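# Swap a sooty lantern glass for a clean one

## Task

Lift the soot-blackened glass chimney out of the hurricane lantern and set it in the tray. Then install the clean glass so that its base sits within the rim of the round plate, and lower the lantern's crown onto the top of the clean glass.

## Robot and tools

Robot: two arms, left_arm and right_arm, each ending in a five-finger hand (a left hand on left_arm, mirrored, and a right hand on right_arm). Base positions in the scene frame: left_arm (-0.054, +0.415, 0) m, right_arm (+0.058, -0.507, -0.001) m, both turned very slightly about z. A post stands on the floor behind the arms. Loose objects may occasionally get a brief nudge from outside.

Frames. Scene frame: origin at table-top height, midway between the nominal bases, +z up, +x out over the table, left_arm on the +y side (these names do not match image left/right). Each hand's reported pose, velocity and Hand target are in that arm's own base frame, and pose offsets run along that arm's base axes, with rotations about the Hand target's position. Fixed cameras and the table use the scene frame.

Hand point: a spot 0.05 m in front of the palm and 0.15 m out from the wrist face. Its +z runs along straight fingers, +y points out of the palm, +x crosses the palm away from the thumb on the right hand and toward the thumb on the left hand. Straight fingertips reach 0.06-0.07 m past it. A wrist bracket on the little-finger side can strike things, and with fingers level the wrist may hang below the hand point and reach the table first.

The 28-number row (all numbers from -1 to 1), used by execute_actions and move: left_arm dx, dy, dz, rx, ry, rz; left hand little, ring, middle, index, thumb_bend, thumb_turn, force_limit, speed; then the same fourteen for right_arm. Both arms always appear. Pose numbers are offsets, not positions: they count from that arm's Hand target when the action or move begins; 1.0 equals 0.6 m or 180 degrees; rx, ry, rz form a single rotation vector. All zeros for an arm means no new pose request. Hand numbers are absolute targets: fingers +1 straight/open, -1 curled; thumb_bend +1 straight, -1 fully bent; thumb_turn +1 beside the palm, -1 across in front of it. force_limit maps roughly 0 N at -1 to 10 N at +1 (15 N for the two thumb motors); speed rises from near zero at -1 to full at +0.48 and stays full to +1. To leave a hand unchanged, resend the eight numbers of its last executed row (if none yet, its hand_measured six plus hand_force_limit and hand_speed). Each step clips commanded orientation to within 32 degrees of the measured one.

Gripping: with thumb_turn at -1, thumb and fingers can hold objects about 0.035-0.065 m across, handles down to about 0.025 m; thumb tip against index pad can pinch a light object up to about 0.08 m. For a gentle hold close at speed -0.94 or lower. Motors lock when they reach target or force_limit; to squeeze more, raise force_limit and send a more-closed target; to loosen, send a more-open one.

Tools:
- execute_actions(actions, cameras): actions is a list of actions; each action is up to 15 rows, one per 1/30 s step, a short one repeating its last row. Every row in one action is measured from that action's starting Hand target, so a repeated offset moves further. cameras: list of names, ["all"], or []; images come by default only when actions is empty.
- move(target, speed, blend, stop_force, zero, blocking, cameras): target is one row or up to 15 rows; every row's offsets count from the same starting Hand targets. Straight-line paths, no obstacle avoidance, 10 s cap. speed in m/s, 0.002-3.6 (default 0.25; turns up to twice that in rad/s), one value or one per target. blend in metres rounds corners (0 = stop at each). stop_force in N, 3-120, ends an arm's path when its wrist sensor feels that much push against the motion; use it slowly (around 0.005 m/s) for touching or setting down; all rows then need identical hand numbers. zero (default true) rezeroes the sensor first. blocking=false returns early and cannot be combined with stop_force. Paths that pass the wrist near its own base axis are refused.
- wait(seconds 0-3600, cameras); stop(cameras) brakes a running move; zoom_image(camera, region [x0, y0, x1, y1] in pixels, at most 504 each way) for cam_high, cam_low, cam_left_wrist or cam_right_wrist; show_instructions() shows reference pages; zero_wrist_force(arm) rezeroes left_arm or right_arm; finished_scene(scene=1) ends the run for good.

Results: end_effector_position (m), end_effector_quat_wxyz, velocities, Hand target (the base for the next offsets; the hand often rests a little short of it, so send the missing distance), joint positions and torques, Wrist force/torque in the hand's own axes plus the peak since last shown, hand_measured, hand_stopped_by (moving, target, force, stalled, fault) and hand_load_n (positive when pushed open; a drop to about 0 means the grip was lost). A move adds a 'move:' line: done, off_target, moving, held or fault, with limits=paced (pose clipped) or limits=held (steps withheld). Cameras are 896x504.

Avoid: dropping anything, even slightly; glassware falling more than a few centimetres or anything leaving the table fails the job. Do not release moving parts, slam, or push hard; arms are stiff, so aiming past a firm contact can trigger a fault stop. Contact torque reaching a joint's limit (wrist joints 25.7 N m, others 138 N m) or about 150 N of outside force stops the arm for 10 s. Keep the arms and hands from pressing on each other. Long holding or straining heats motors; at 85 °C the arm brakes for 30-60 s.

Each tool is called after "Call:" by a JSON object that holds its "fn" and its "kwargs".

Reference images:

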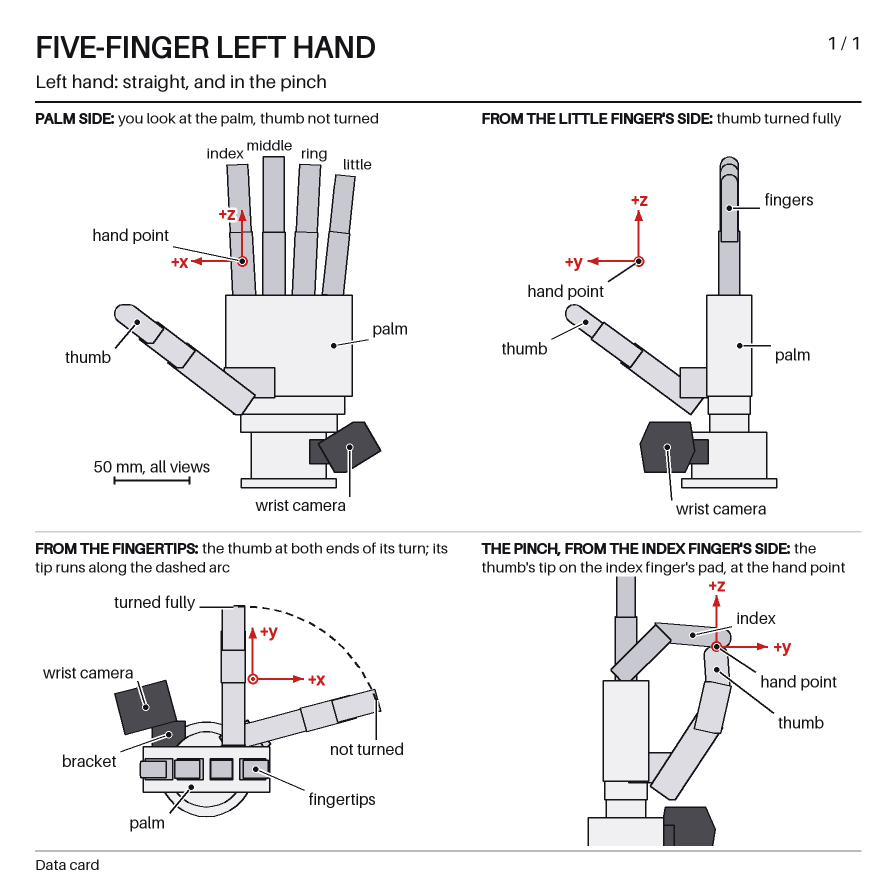

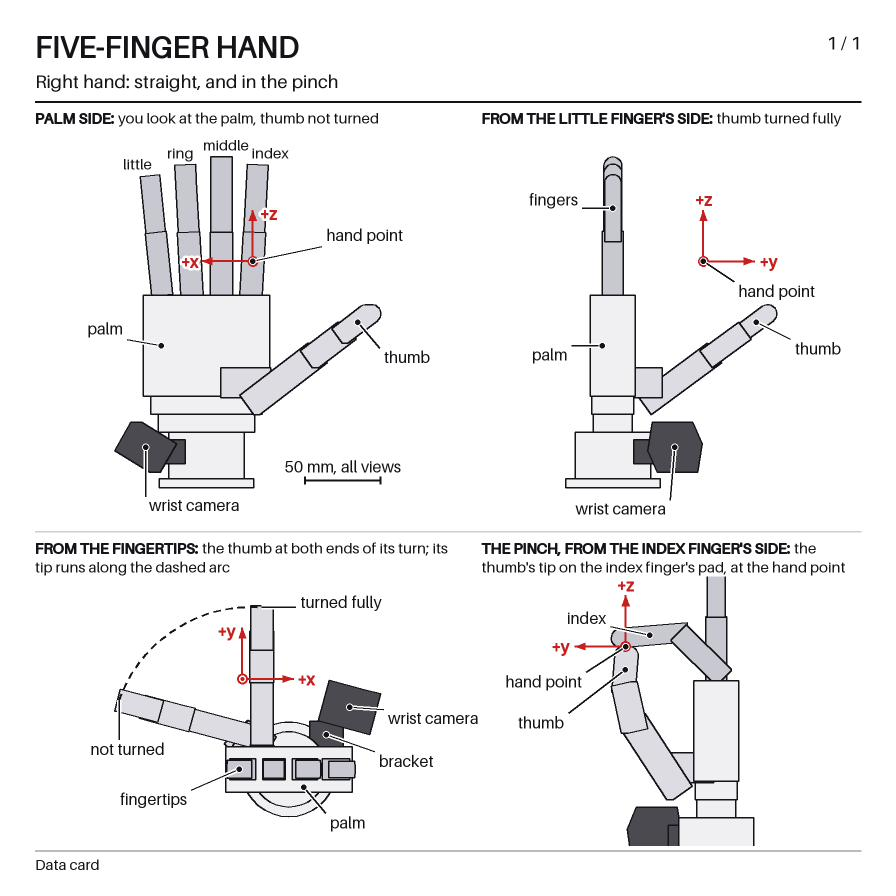

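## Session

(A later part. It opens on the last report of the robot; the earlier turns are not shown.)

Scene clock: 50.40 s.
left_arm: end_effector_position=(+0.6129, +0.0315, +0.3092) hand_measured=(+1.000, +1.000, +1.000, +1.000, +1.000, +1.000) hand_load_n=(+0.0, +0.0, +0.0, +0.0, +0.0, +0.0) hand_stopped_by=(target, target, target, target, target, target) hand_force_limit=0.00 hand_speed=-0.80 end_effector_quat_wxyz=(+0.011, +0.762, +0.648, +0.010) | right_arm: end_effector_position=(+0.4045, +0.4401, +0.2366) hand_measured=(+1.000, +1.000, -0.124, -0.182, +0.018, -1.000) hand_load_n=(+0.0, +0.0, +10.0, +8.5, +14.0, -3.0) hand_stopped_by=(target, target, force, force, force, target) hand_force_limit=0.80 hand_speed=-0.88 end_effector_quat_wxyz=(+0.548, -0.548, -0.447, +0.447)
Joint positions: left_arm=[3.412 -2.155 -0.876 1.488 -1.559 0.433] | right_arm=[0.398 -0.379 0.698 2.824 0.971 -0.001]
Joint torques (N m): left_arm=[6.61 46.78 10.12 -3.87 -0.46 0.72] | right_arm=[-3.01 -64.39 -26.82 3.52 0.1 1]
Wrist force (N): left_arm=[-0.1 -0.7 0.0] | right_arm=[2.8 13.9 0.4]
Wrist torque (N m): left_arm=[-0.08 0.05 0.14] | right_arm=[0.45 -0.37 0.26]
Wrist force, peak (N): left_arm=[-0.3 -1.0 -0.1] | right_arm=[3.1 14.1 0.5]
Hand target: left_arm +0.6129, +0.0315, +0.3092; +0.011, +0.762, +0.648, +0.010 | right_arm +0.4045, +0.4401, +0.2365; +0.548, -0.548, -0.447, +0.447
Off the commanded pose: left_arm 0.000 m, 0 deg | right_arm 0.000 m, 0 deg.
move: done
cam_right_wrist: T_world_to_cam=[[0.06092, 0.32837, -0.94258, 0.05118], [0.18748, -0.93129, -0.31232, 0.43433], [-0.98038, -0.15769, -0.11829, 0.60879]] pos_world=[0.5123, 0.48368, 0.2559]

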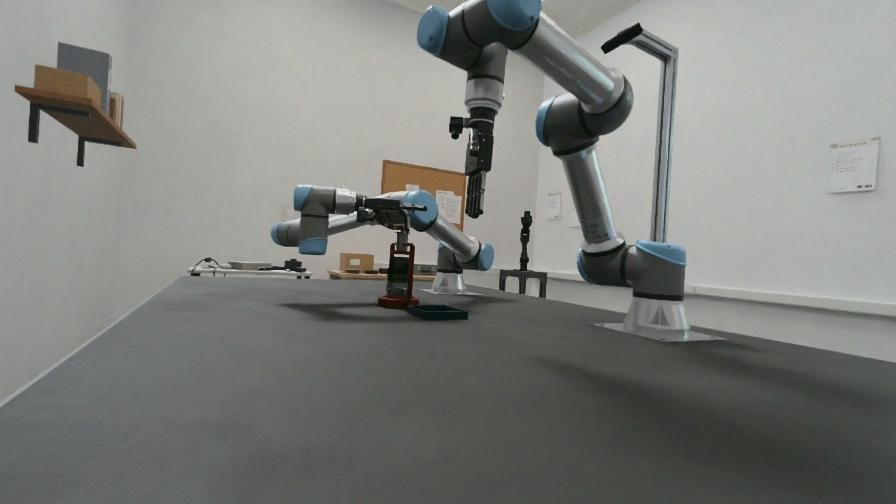

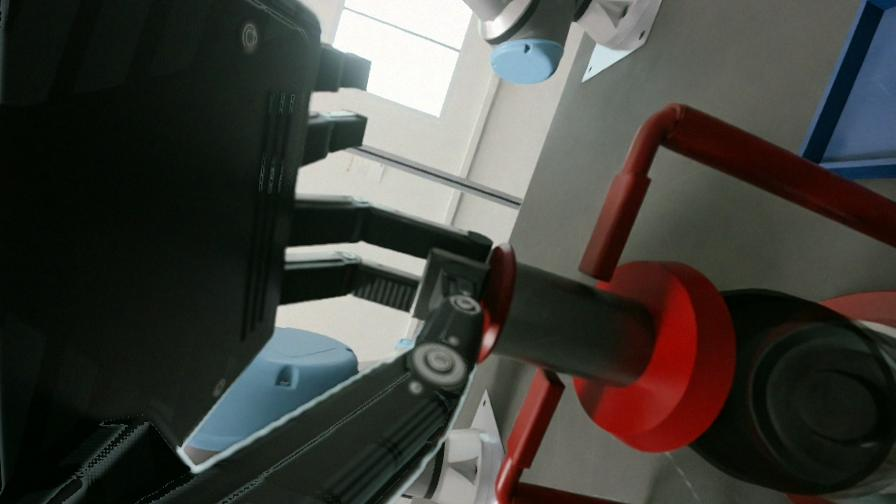

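Call:
{"fn": "move", "kwargs": {"target": [0,0,0,0,0,0, 1,1,1,1,1,1,0,-0.8, 0,0,0.0117,0,0,0,1,1,-0.5,-0.5,0.0,-1,0.8,-0.88], "speed": 0.01, "stop_force": 6, "cameras": ["cam_low","cam_right_wrist","cam_high"]}}

Call:
{"fn": "zoom_image", "kwargs": {"camera": "cam_right_wrist", "region": [420, 200, 880, 500]}}

Call:
{"fn": "zoom_image", "kwargs": {"camera": "cam_low", "region": [350, 200, 450, 320]}}

Scene clock: 52.37 s.
left_arm: end_effector_position=(+0.6129, +0.0315, +0.3092) hand_measured=(+1.000, +1.000, +1.000, +1.000, +1.000, +1.000) hand_load_n=(+0.0, +0.0, +0.0, +0.0, +0.0, +0.0) hand_stopped_by=(target, target, target, target, target, target) hand_force_limit=0.00 hand_speed=-0.80 end_effector_quat_wxyz=(+0.011, +0.762, +0.648, +0.010) | right_arm: end_effector_position=(+0.4045, +0.4401, +0.2435) hand_measured=(+1.000, +1.000, -0.124, -0.182, +0.018, -1.000) hand_load_n=(+0.0, +0.0, +10.0, +8.5, +14.0, -2.5) hand_stopped_by=(target, target, force, force, force, target) hand_force_limit=0.80 hand_speed=-0.88 end_effector_quat_wxyz=(+0.548, -0.548, -0.447, +0.447)
Joint positions: left_arm=[3.412 -2.155 -0.876 1.488 -1.559 0.433] | right_arm=[0.398 -0.387 0.695 2.834 0.971 -0.001]
Joint torques (N m): left_arm=[6.69 45.79 10 -3.75 -0.42 0.73] | right_arm=[-3.15 -60.28 -18.63 2.85 -0.32 0.98]
Wrist force (N): left_arm=[-0.1 -0.8 0.0] | right_arm=[2.5 15.7 1.1]
Wrist torque (N m): left_arm=[-0.08 0.06 0.14] | right_arm=[0.47 -0.37 0.28]
Wrist force, peak (N): left_arm=[0.1 -1.0 -0.1] | right_arm=[2.6 16.2 1.0]
Hand target: left_arm +0.6129, +0.0315, +0.3092; +0.011, +0.762, +0.648, +0.010 | right_arm +0.4045, +0.4401, +0.2435; +0.548, -0.548, -0.447, +0.447
Off the commanded pose: left_arm 0.000 m, 0 deg | right_arm 0.000 m, 0 deg.
move: done
cam_right_wrist: T_world_to_cam=[[0.06101, 0.32838, -0.94257, 0.05762], [0.18751, -0.93129, -0.31232, 0.43646], [-0.98037, -0.15768, -0.11839, 0.60963]] pos_world=[0.5123, 0.48368, 0.2628]
Images, in order (width x height): cam_high 896x504, cam_low 896x504, cam_right_wrist 896x504.

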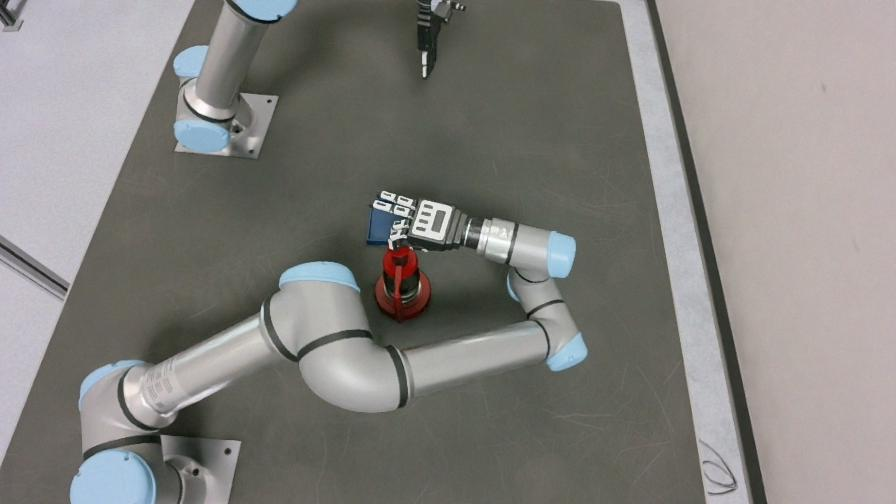

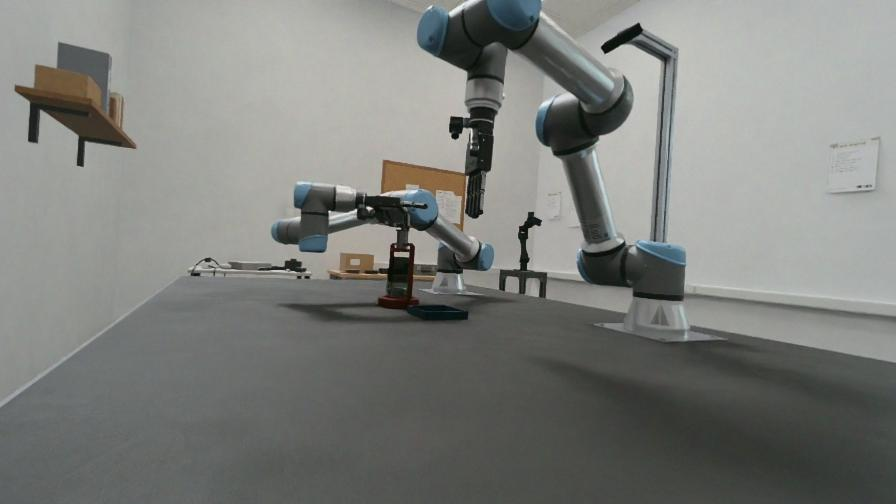

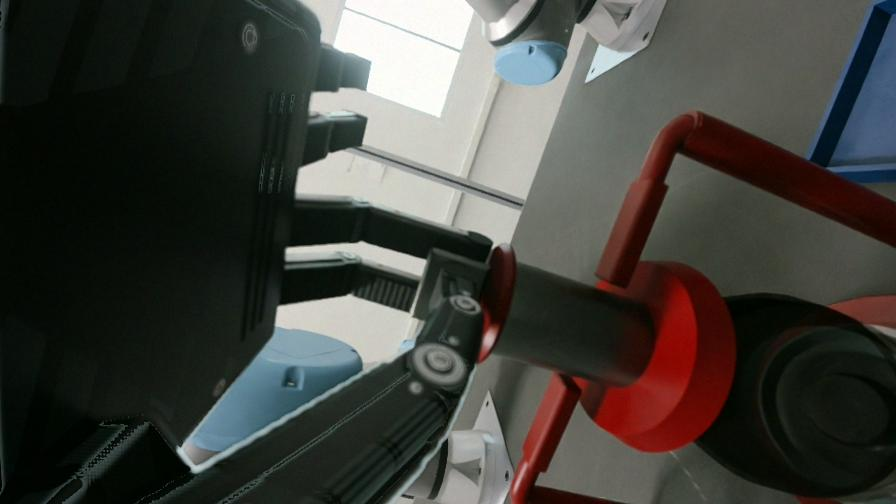

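Scaled by 1.096 from the camera's image (finer frame: 1280x720).

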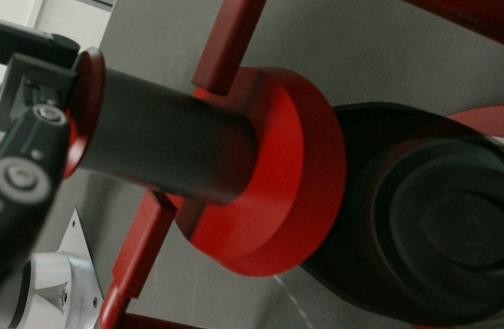

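Scaled by 4.200 from the camera's image (finer frame: 1280x720).

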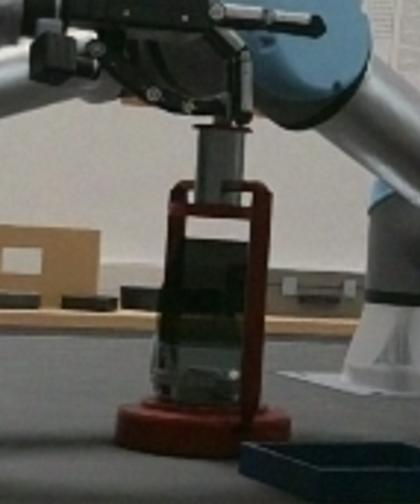

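Call:
{"fn": "move", "kwargs": {"target": [[-0.334,-0.291,0.035,-0.4588,-0.2765,0.3461, 1,1,1,1,1,-1,0,-0.2, 0,0,0,0,0,0,1,1,-0.5,-0.5,0.0,-1,0.8,-0.88],[-0.374,-0.699,-0.3153,-0.4588,-0.2765,0.3461, 1,1,1,1,1,-1,0,-0.2, 0,0,0,0,0,0,1,1,-0.5,-0.5,0.0,-1,0.8,-0.88]], "speed": [0.35,0.25], "blend": [0.03,0], "cameras": ["all"]}}

Scene clock: 59.90 s.
left_arm: end_effector_position=(+0.3884, -0.3878, +0.1200) hand_measured=(+1.000, +1.000, +1.000, +1.000, +1.000, -1.000) hand_load_n=(+0.0, +0.0, +0.0, +0.0, +0.0, +0.0) hand_stopped_by=(target, target, target, target, target, target) hand_force_limit=0.00 hand_speed=-0.20 end_effector_quat_wxyz=(+0.700, +0.104, +0.699, -0.104) | right_arm: end_effector_position=(+0.4045, +0.4401, +0.2435) hand_measured=(+1.000, +1.000, -0.124, -0.182, +0.018, -1.000) hand_load_n=(+0.0, +0.0, +9.5, +8.5, +14.0, -2.5) hand_stopped_by=(target, target, force, force, force, target) hand_force_limit=0.80 hand_speed=-0.88 end_effector_quat_wxyz=(+0.548, -0.548, -0.447, +0.447)
Joint positions: left_arm=[2.254 -1.9 -2.171 4.072 -2.164 -1.569] | right_arm=[0.398 -0.387 0.695 2.834 0.971 -0.001]
Joint torques (N m): left_arm=[-6.58 21.45 17.37 2.81 -1.08 -1.54] | right_arm=[-1.53 -61.22 -16.36 3.13 -0.75 0.62]
Wrist force (N): left_arm=[-1.6 0.2 0.9] | right_arm=[2.5 16.1 1.1]
Wrist torque (N m): left_arm=[-0.24 0.20 -0.34] | right_arm=[0.51 -0.39 0.29]
Wrist force, peak (N): left_arm=[-2.4 1.2 0.6] | right_arm=[2.7 16.3 1.2]
Hand target: left_arm +0.3885, -0.3879, +0.1200; +0.700, +0.104, +0.699, -0.104 | right_arm +0.4045, +0.4401, +0.2435; +0.548, -0.548, -0.447, +0.447
Off the commanded pose: left_arm 0.000 m, 0 deg | right_arm 0.000 m, 0 deg.
move: done
cam_left_wrist: T_world_to_cam=[[-0.27643, -0.92062, -0.27576, -0.21714], [-0.34881, 0.36349, -0.86383, 0.38951], [0.8955, -0.1426, -0.4216, -0.23913]] pos_world=[0.28997, -0.37559, 0.17577]
cam_right_wrist: T_world_to_cam=[[0.06092, 0.32837, -0.94258, 0.05768], [0.18748, -0.93129, -0.31232, 0.43648], [-0.98038, -0.15769, -0.11829, 0.60961]] pos_world=[0.5123, 0.48368, 0.2628]

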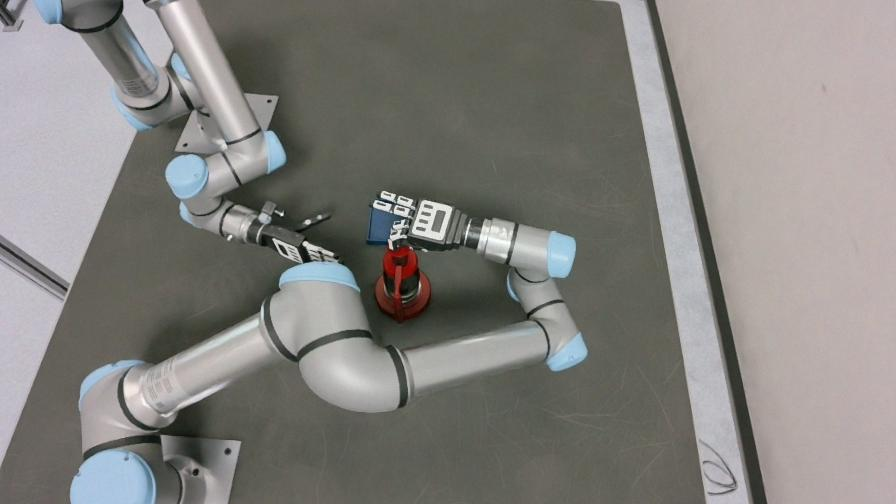

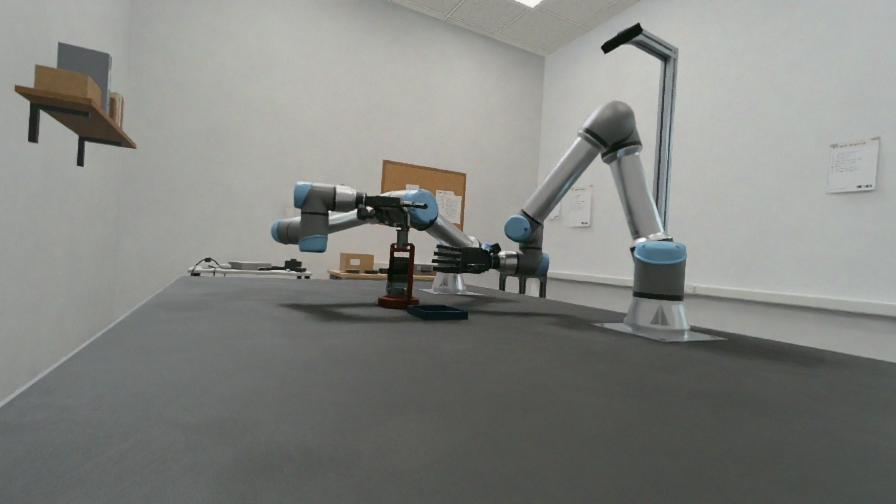

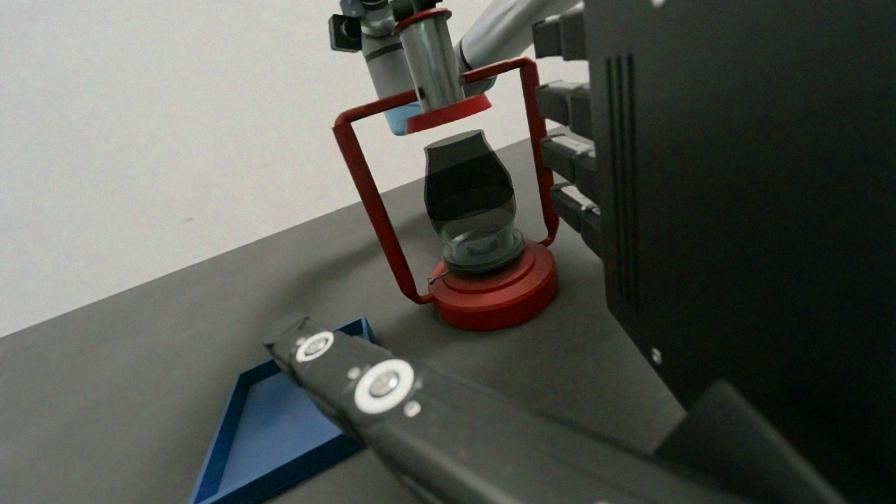

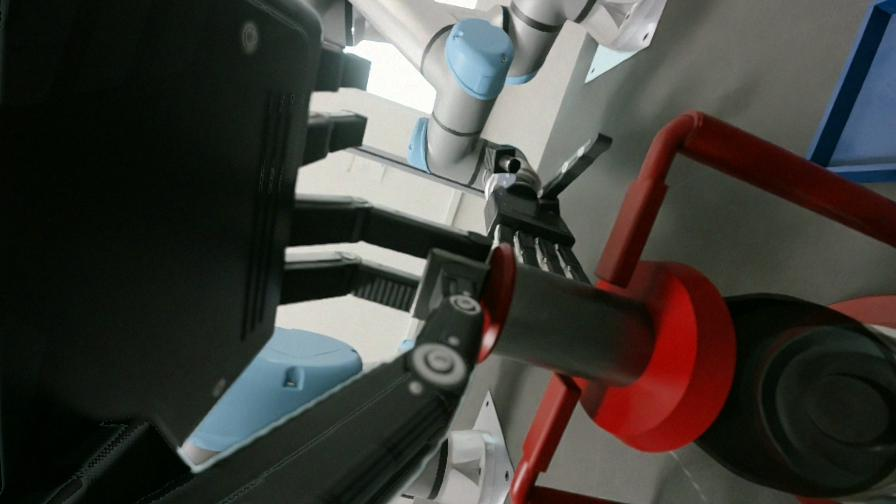

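Call:
{"fn": "zoom_image", "kwargs": {"camera": "cam_left_wrist", "region": [320, 0, 600, 340]}}

Call:
{"fn": "zoom_image", "kwargs": {"camera": "cam_left_wrist", "region": [410, 110, 570, 340]}}

Scaled by 1.482 from the camera's image (finer frame: 1280x720).

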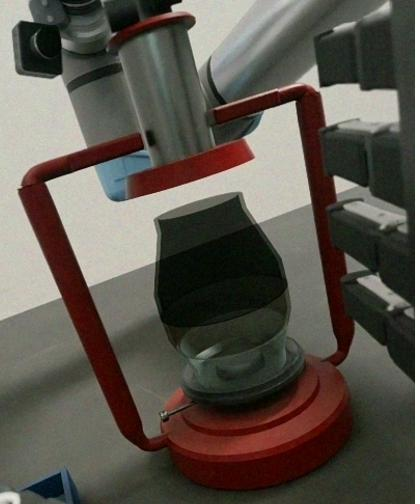

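Scaled by 2.191 from the camera's image (finer frame: 1280x720).

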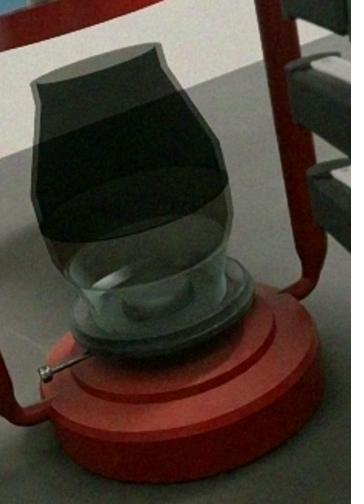

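Call:
{"fn": "move", "kwargs": {"target": [[0.0147,-0.0095,-0.08,0,0,0, 1,1,1,1,1,-1,0,-0.2, 0,0,0,0,0,0,1,1,-0.5,-0.5,0.0,-1,0.8,-0.88],[0.174,-0.058,-0.08,0,0,0, 1,1,1,1,1,-1,0,-0.2, 0,0,0,0,0,0,1,1,-0.5,-0.5,0.0,-1,0.8,-0.88]], "speed": [0.15,0.12], "blend": [0.01,0], "cameras": ["cam_left_wrist","cam_right_wrist","cam_low"]}}

Call:
{"fn": "zoom_image", "kwargs": {"camera": "cam_left_wrist", "region": [320, 0, 640, 400]}}

Scene clock: 62.77 s.
left_arm: end_effector_position=(+0.4928, -0.4227, +0.0720) hand_measured=(+1.000, +1.000, +1.000, +1.000, +1.000, -1.000) hand_load_n=(+0.0, +0.0, +0.0, +0.0, +0.0, +0.5) hand_stopped_by=(target, target, target, target, target, target) hand_force_limit=0.00 hand_speed=-0.20 end_effector_quat_wxyz=(+0.700, +0.104, +0.699, -0.104) | right_arm: end_effector_position=(+0.4045, +0.4401, +0.2435) hand_measured=(+1.000, +1.000, -0.124, -0.182, +0.018, -1.000) hand_load_n=(+0.0, +0.0, +9.5, +8.5, +14.0, -3.0) hand_stopped_by=(target, target, force, force, force, target) hand_force_limit=0.80 hand_speed=-0.88 end_effector_quat_wxyz=(+0.548, -0.548, -0.447, +0.447)
Joint positions: left_arm=[2.382 -2.13 -1.968 4.099 -2.035 -1.57] | right_arm=[0.398 -0.387 0.695 2.834 0.971 -0.001]
Joint torques (N m): left_arm=[1 38.89 15.21 2.58 -0.13 -1.8] | right_arm=[-1.35 -61.23 -16.46 3.28 -0.64 0.51]
Wrist force (N): left_arm=[-1.2 0.0 0.3] | right_arm=[2.4 16.0 1.1]
Wrist torque (N m): left_arm=[-0.20 0.10 -0.31] | right_arm=[0.51 -0.36 0.29]
Wrist force, peak (N): left_arm=[-2.9 0.7 0.4] | right_arm=[2.5 16.2 1.3]
Hand target: left_arm +0.4929, -0.4227, +0.0720; +0.700, +0.104, +0.699, -0.104 | right_arm +0.4045, +0.4401, +0.2435; +0.548, -0.548, -0.447, +0.447
Off the commanded pose: left_arm 0.000 m, 0 deg | right_arm 0.000 m, 0 deg.
move: done
cam_left_wrist: T_world_to_cam=[[-0.27627, -0.92074, -0.27553, -0.23373], [-0.34879, 0.36319, -0.86397, 0.39691], [0.89556, -0.14259, -0.42148, -0.35789]] pos_world=[0.39438, -0.41039, 0.12767]
cam_right_wrist: T_world_to_cam=[[0.06092, 0.32837, -0.94258, 0.05768], [0.18748, -0.93129, -0.31232, 0.43648], [-0.98038, -0.15769, -0.11829, 0.60961]] pos_world=[0.5123, 0.48368, 0.2628]
Images, in order (width x height): cam_low 896x504, cam_left_wrist 896x504, cam_right_wrist 896x504.

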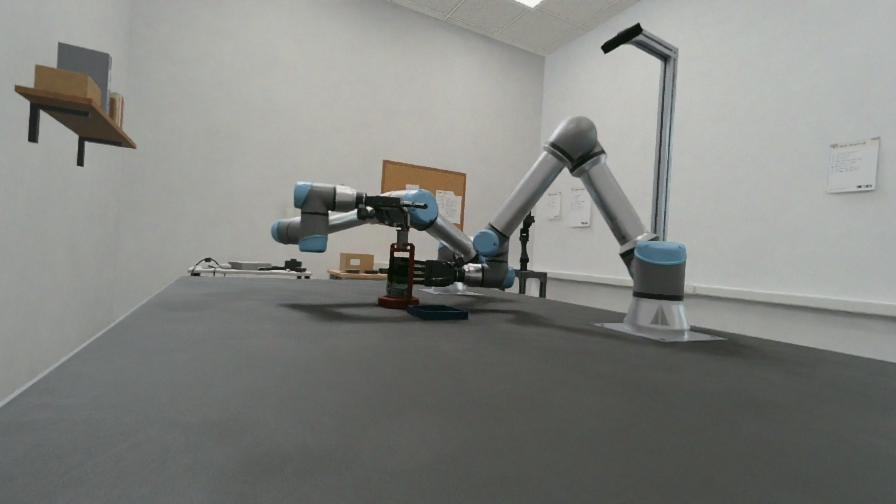

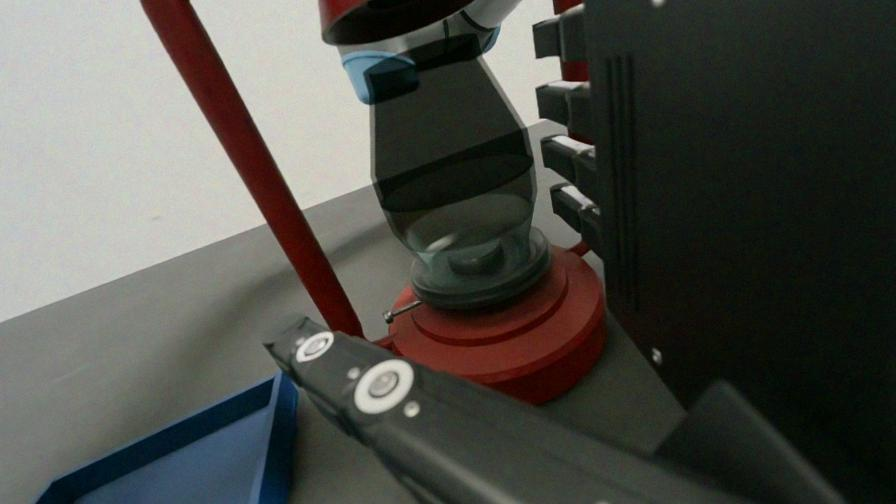

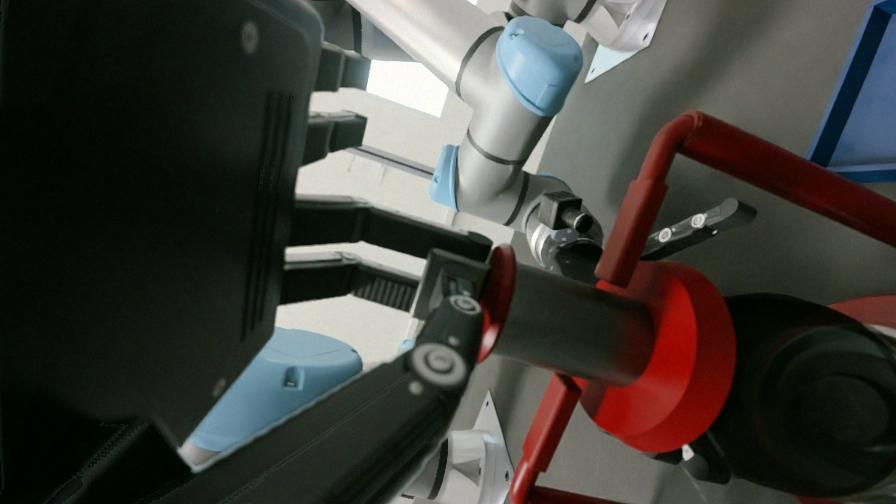

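Scaled by 1.260 from the camera's image (finer frame: 1280x720).

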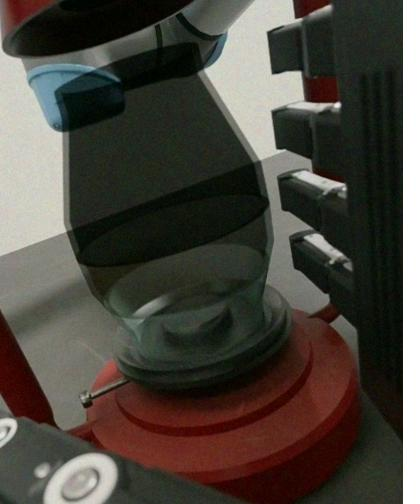

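Call:
{"fn": "move", "kwargs": {"target": [0.0792,-0.0267,0,0,0,0, 1,1,1,1,1,-1,0,-0.2, 0,0,0,0,0,0,1,1,-0.5,-0.5,0.0,-1,0.8,-0.88], "speed": 0.04, "stop_force": 4, "cameras": ["cam_left_wrist","cam_right_wrist","cam_low"]}}

Call:
{"fn": "zoom_image", "kwargs": {"camera": "cam_left_wrist", "region": [300, 0, 700, 400]}}

Scene clock: 65.33 s.
left_arm: end_effector_position=(+0.5404, -0.4387, +0.0720) hand_measured=(+1.000, +1.000, +1.000, +1.000, +1.000, -1.000) hand_load_n=(+0.0, +0.0, +0.0, +0.0, +0.0, +0.0) hand_stopped_by=(target, target, target, target, target, target) hand_force_limit=0.00 hand_speed=-0.20 end_effector_quat_wxyz=(+0.700, +0.104, +0.699, -0.104) | right_arm: end_effector_position=(+0.4045, +0.4401, +0.2435) hand_measured=(+1.000, +1.000, -0.124, -0.182, +0.018, -1.000) hand_load_n=(+0.0, +0.0, +9.5, +8.5, +14.0, -2.5) hand_stopped_by=(target, target, force, force, force, target) hand_force_limit=0.80 hand_speed=-0.88 end_effector_quat_wxyz=(+0.548, -0.548, -0.447, +0.447)
Joint positions: left_arm=[2.425 -2.19 -1.847 4.039 -1.993 -1.57] | right_arm=[0.398 -0.387 0.695 2.834 0.971 -0.001]
Joint torques (N m): left_arm=[-6.43 48.38 5.17 3.22 -1.14 -1.66] | right_arm=[-0.81 -61.43 -16.77 3.34 -0.73 0.42]
Wrist force (N): left_arm=[-0.9 0.6 1.0] | right_arm=[2.4 16.1 1.3]
Wrist torque (N m): left_arm=[-0.19 0.10 -0.34] | right_arm=[0.52 -0.36 0.28]
Wrist force, peak (N): left_arm=[-1.2 0.7 1.1] | right_arm=[2.6 16.4 1.3]
Hand target: left_arm +0.5404, -0.4387, +0.0720; +0.700, +0.104, +0.699, -0.104 | right_arm +0.4045, +0.4401, +0.2435; +0.548, -0.548, -0.447, +0.447
Off the commanded pose: left_arm 0.000 m, 0 deg | right_arm 0.000 m, 0 deg.
move: done
cam_left_wrist: T_world_to_cam=[[-0.27635, -0.92073, -0.27549, -0.23536], [-0.34875, 0.36319, -0.86398, 0.4194], [0.89554, -0.14269, -0.42147, -0.40272]] pos_world=[0.44188, -0.42649, 0.12777]
cam_right_wrist: T_world_to_cam=[[0.06092, 0.32837, -0.94258, 0.05768], [0.18748, -0.93129, -0.31232, 0.43648], [-0.98038, -0.15769, -0.11829, 0.60961]] pos_world=[0.5123, 0.48368, 0.2628]
Images, in order (width x height): cam_low 896x504, cam_left_wrist 896x504, cam_right_wrist 896x504.

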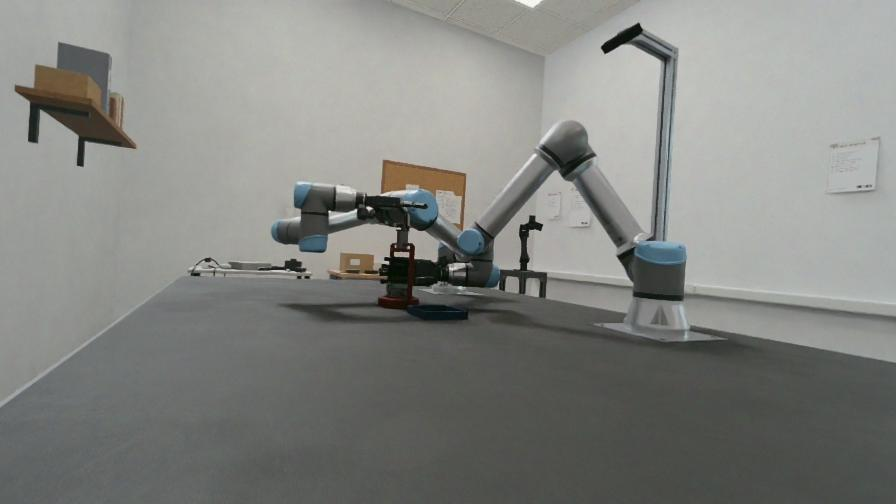

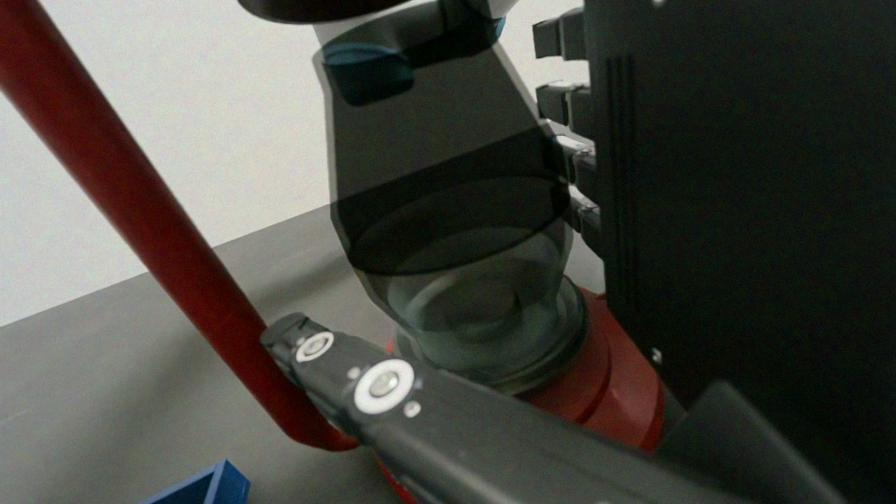

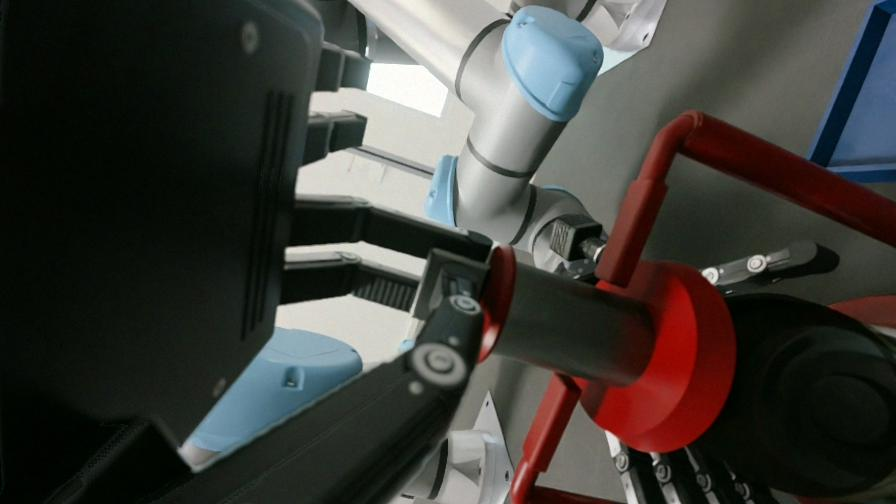

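Scaled by 1.260 from the camera's image (finer frame: 1280x720).

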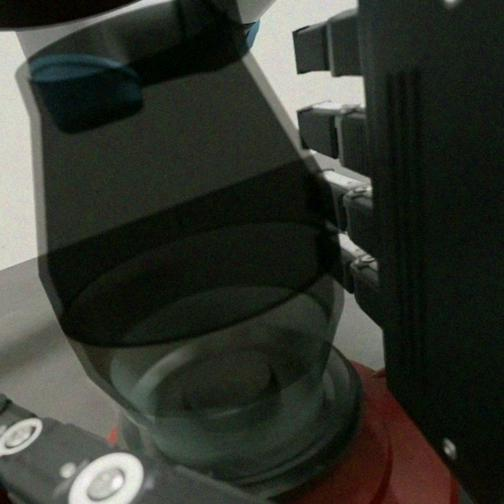

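Call:
{"fn": "move", "kwargs": {"target": [[0,0,-0.0083,0,0,0, 1,0.6,0.6,0.6,0.5,-1,-0.6,-0.3, 0,0,0,0,0,0,1,1,-0.5,-0.5,0.0,-1,0.8,-0.88]], "speed": 0.03}}

Call:
{"fn": "move", "kwargs": {"target": [[0,0,0,0,0,0, 1,0.0,0.0,0.0,0.0,-1,-0.65,-0.92, 0,0,0,0,0,0,1,1,-0.5,-0.5,0.0,-1,0.8,-0.88]], "speed": 0.03, "cameras": ["cam_left_wrist","cam_right_wrist","cam_low"]}}

Call:
{"fn": "zoom_image", "kwargs": {"camera": "cam_left_wrist", "region": [300, 0, 700, 400]}}

Scene clock: 66.57 s.
left_arm: end_effector_position=(+0.5403, -0.4387, +0.0670) hand_measured=(+1.000, +0.600, +0.600, +0.600, +0.640, -1.000) hand_load_n=(+0.0, +0.5, +1.0, -0.5, +3.0, +0.5) hand_stopped_by=(target, target, target, target, force, target) hand_force_limit=-0.60 hand_speed=-0.30 end_effector_quat_wxyz=(+0.700, +0.104, +0.699, -0.104) | right_arm: end_effector_position=(+0.4045, +0.4401, +0.2435) hand_measured=(+1.000, +1.000, -0.124, -0.182, +0.018, -1.000) hand_load_n=(+0.0, +0.0, +9.5, +8.5, +14.0, -2.5) hand_stopped_by=(target, target, force, force, force, target) hand_force_limit=0.80 hand_speed=-0.88 end_effector_quat_wxyz=(+0.548, -0.548, -0.447, +0.447)
Joint positions: left_arm=[2.425 -2.2 -1.848 4.049 -1.993 -1.57] | right_arm=[0.398 -0.387 0.695 2.834 0.971 -0.001]
Joint torques (N m): left_arm=[-5.08 48.34 15.77 -0.57 -0.66 -1.63] | right_arm=[-0.31 -62.07 -16.49 3.41 -0.59 0.39]
Wrist force (N): left_arm=[-0.9 0.3 1.0] | right_arm=[2.5 15.9 1.1]
Wrist torque (N m): left_arm=[-0.20 0.10 -0.32] | right_arm=[0.48 -0.37 0.29]
Wrist force, peak (N): left_arm=[-1.0 0.8 0.8] | right_arm=[2.2 16.3 1.3]
Hand target: left_arm +0.5404, -0.4387, +0.0670; +0.700, +0.104, +0.699, -0.104 | right_arm +0.4045, +0.4401, +0.2435; +0.548, -0.548, -0.447, +0.447
Off the commanded pose: left_arm 0.000 m, 0 deg | right_arm 0.000 m, 0 deg.
move: done

Scene clock: 67.40 s.
left_arm: end_effector_position=(+0.5404, -0.4387, +0.0670) hand_measured=(+1.000, +0.564, +0.572, +0.474, +0.640, -1.000) hand_load_n=(+0.0, +1.0, +0.5, +2.0, +7.0, +0.5) hand_stopped_by=(target, force, force, force, force, target) hand_force_limit=-0.65 hand_speed=-0.92 end_effector_quat_wxyz=(+0.700, +0.104, +0.699, -0.104) | right_arm: end_effector_position=(+0.4045, +0.4401, +0.2435) hand_measured=(+1.000, +1.000, -0.124, -0.182, +0.018, -1.000) hand_load_n=(+0.0, +0.0, +9.5, +8.5, +14.0, -2.5) hand_stopped_by=(target, target, force, force, force, target) hand_force_limit=0.80 hand_speed=-0.88 end_effector_quat_wxyz=(+0.548, -0.548, -0.447, +0.447)
Joint positions: left_arm=[2.425 -2.2 -1.848 4.049 -1.993 -1.57] | right_arm=[0.398 -0.387 0.695 2.834 0.971 -0.001]
Joint torques (N m): left_arm=[-2.49 46.75 19.92 -0.41 0.04 -1.37] | right_arm=[-0.36 -61.47 -16.61 3.52 -0.61 0.19]
Wrist force (N): left_arm=[-0.9 0.1 1.2] | right_arm=[2.4 16.2 1.2]
Wrist torque (N m): left_arm=[-0.22 0.10 -0.32] | right_arm=[0.52 -0.37 0.29]
Wrist force, peak (N): left_arm=[-2.3 -0.6 1.3] | right_arm=[2.6 16.3 1.3]
Hand target: left_arm +0.5404, -0.4387, +0.0670; +0.700, +0.104, +0.699, -0.104 | right_arm +0.4045, +0.4401, +0.2435; +0.548, -0.548, -0.447, +0.447
Off the commanded pose: left_arm 0.000 m, 0 deg | right_arm 0.000 m, 0 deg.
move: done
cam_left_wrist: T_world_to_cam=[[-0.27633, -0.92073, -0.2755, -0.23675], [-0.34868, 0.36318, -0.86402, 0.41504], [0.89558, -0.14269, -0.42139, -0.40486]] pos_world=[0.44188, -0.42649, 0.12277]
cam_right_wrist: T_world_to_cam=[[0.06092, 0.32837, -0.94258, 0.05768], [0.18748, -0.93129, -0.31232, 0.43648], [-0.98038, -0.15769, -0.11829, 0.60961]] pos_world=[0.5123, 0.48368, 0.2628]
Images, in order (width x height): cam_low 896x504, cam_left_wrist 896x504, cam_right_wrist 896x504.

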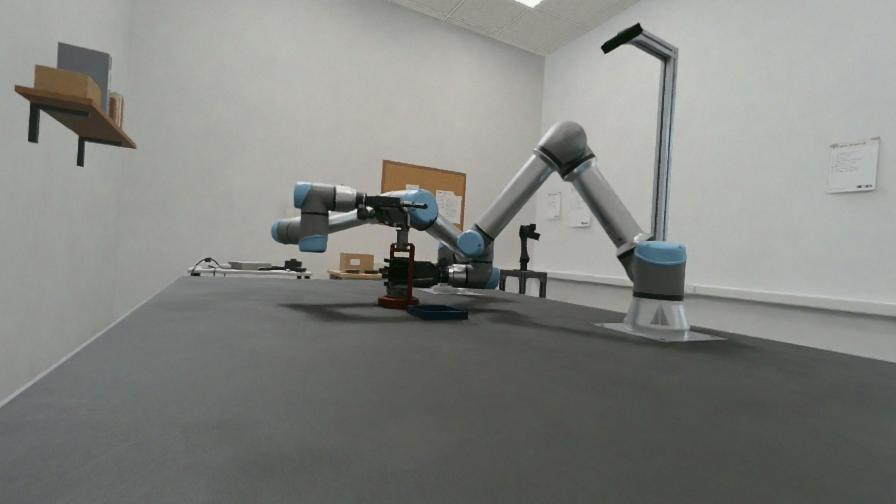

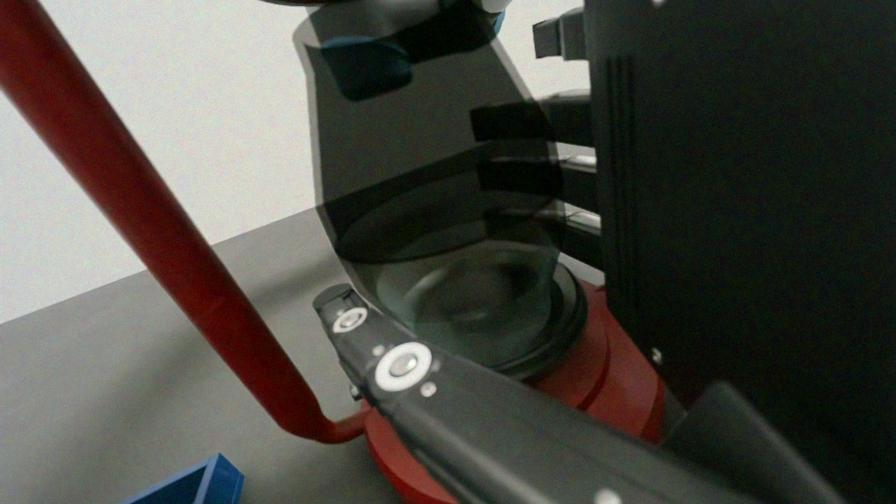

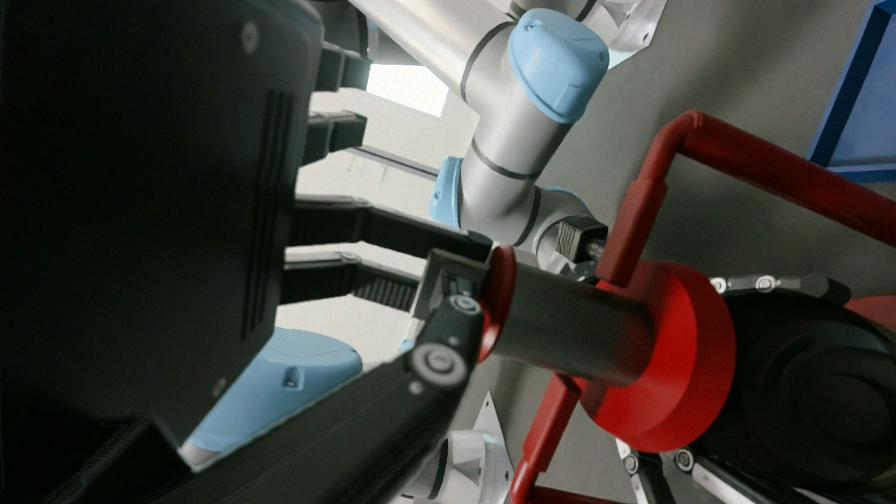

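Scaled by 1.260 from the camera's image (finer frame: 1280x720).

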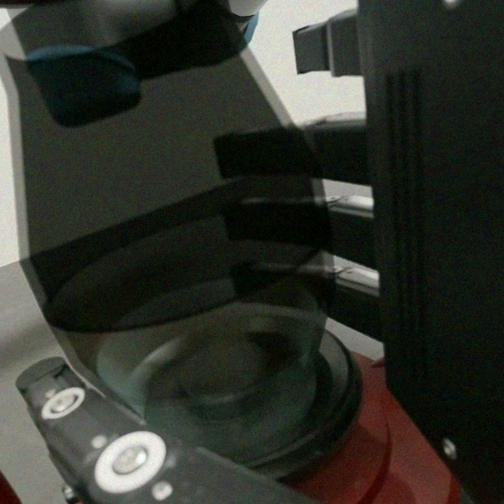

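Call:
{"fn": "move", "kwargs": {"target": [[0,0,0,0,0,0, 1,-0.1,-0.1,-0.1,0.0,-1,-0.35,-0.9, 0,0,0,0,0,0,1,1,-0.5,-0.5,0.0,-1,0.8,-0.88]], "speed": 0.03, "cameras": ["cam_left_wrist"]}}

Call:
{"fn": "zoom_image", "kwargs": {"camera": "cam_left_wrist", "region": [300, 0, 700, 400]}}

Scene clock: 68.17 s.
left_arm: end_effector_position=(+0.5404, -0.4388, +0.0671) hand_measured=(+1.000, +0.510, +0.526, +0.438, +0.642, -1.000) hand_load_n=(+0.0, +3.5, +2.5, +2.5, +9.5, +1.5) hand_stopped_by=(target, force, force, force, force, target) hand_force_limit=-0.35 hand_speed=-0.90 end_effector_quat_wxyz=(+0.700, +0.104, +0.699, -0.104) | right_arm: end_effector_position=(+0.4045, +0.4401, +0.2435) hand_measured=(+1.000, +1.000, -0.124, -0.182, +0.018, -1.000) hand_load_n=(+0.0, +0.0, +9.5, +9.0, +14.0, -3.0) hand_stopped_by=(target, target, force, force, force, target) hand_force_limit=0.80 hand_speed=-0.88 end_effector_quat_wxyz=(+0.548, -0.548, -0.447, +0.447)
Joint positions: left_arm=[2.425 -2.2 -1.848 4.049 -1.993 -1.57] | right_arm=[0.398 -0.387 0.695 2.834 0.971 -0.001]
Joint torques (N m): left_arm=[-0.93 40.66 16.35 -0.34 -2.23 -1.13] | right_arm=[-0.13 -61.72 -16.54 3.45 -0.65 0.36]
Wrist force (N): left_arm=[-5.4 -6.4 5.6] | right_arm=[2.6 15.9 1.1]
Wrist torque (N m): left_arm=[-0.38 0.13 -0.31] | right_arm=[0.49 -0.38 0.29]
Wrist force, peak (N): left_arm=[-7.2 -8.8 7.0] | right_arm=[2.5 16.2 1.1]
Hand target: left_arm +0.5404, -0.4387, +0.0670; +0.700, +0.104, +0.699, -0.104 | right_arm +0.4045, +0.4401, +0.2435; +0.548, -0.548, -0.447, +0.447
Off the commanded pose: left_arm 0.000 m, 0 deg | right_arm 0.000 m, 0 deg.
move: done
cam_left_wrist: T_world_to_cam=[[-0.27642, -0.92071, -0.27548, -0.2367], [-0.34864, 0.36319, -0.86403, 0.41503], [0.89557, -0.14279, -0.42139, -0.40489]] pos_world=[0.44188, -0.42649, 0.12277]

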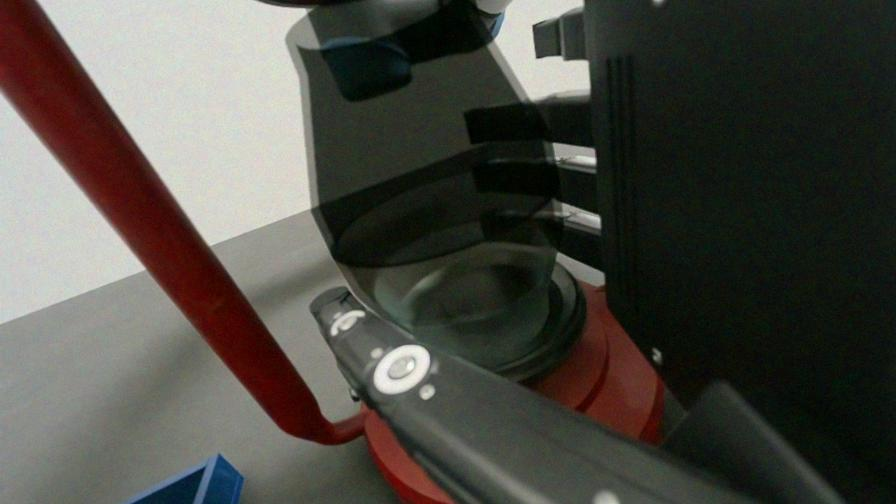

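Scaled by 1.260 from the camera's image (finer frame: 1280x720).

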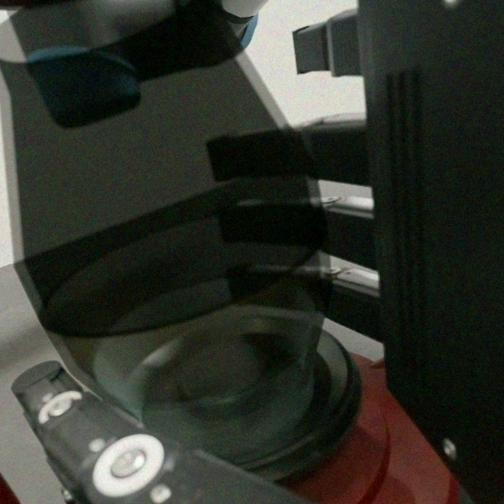

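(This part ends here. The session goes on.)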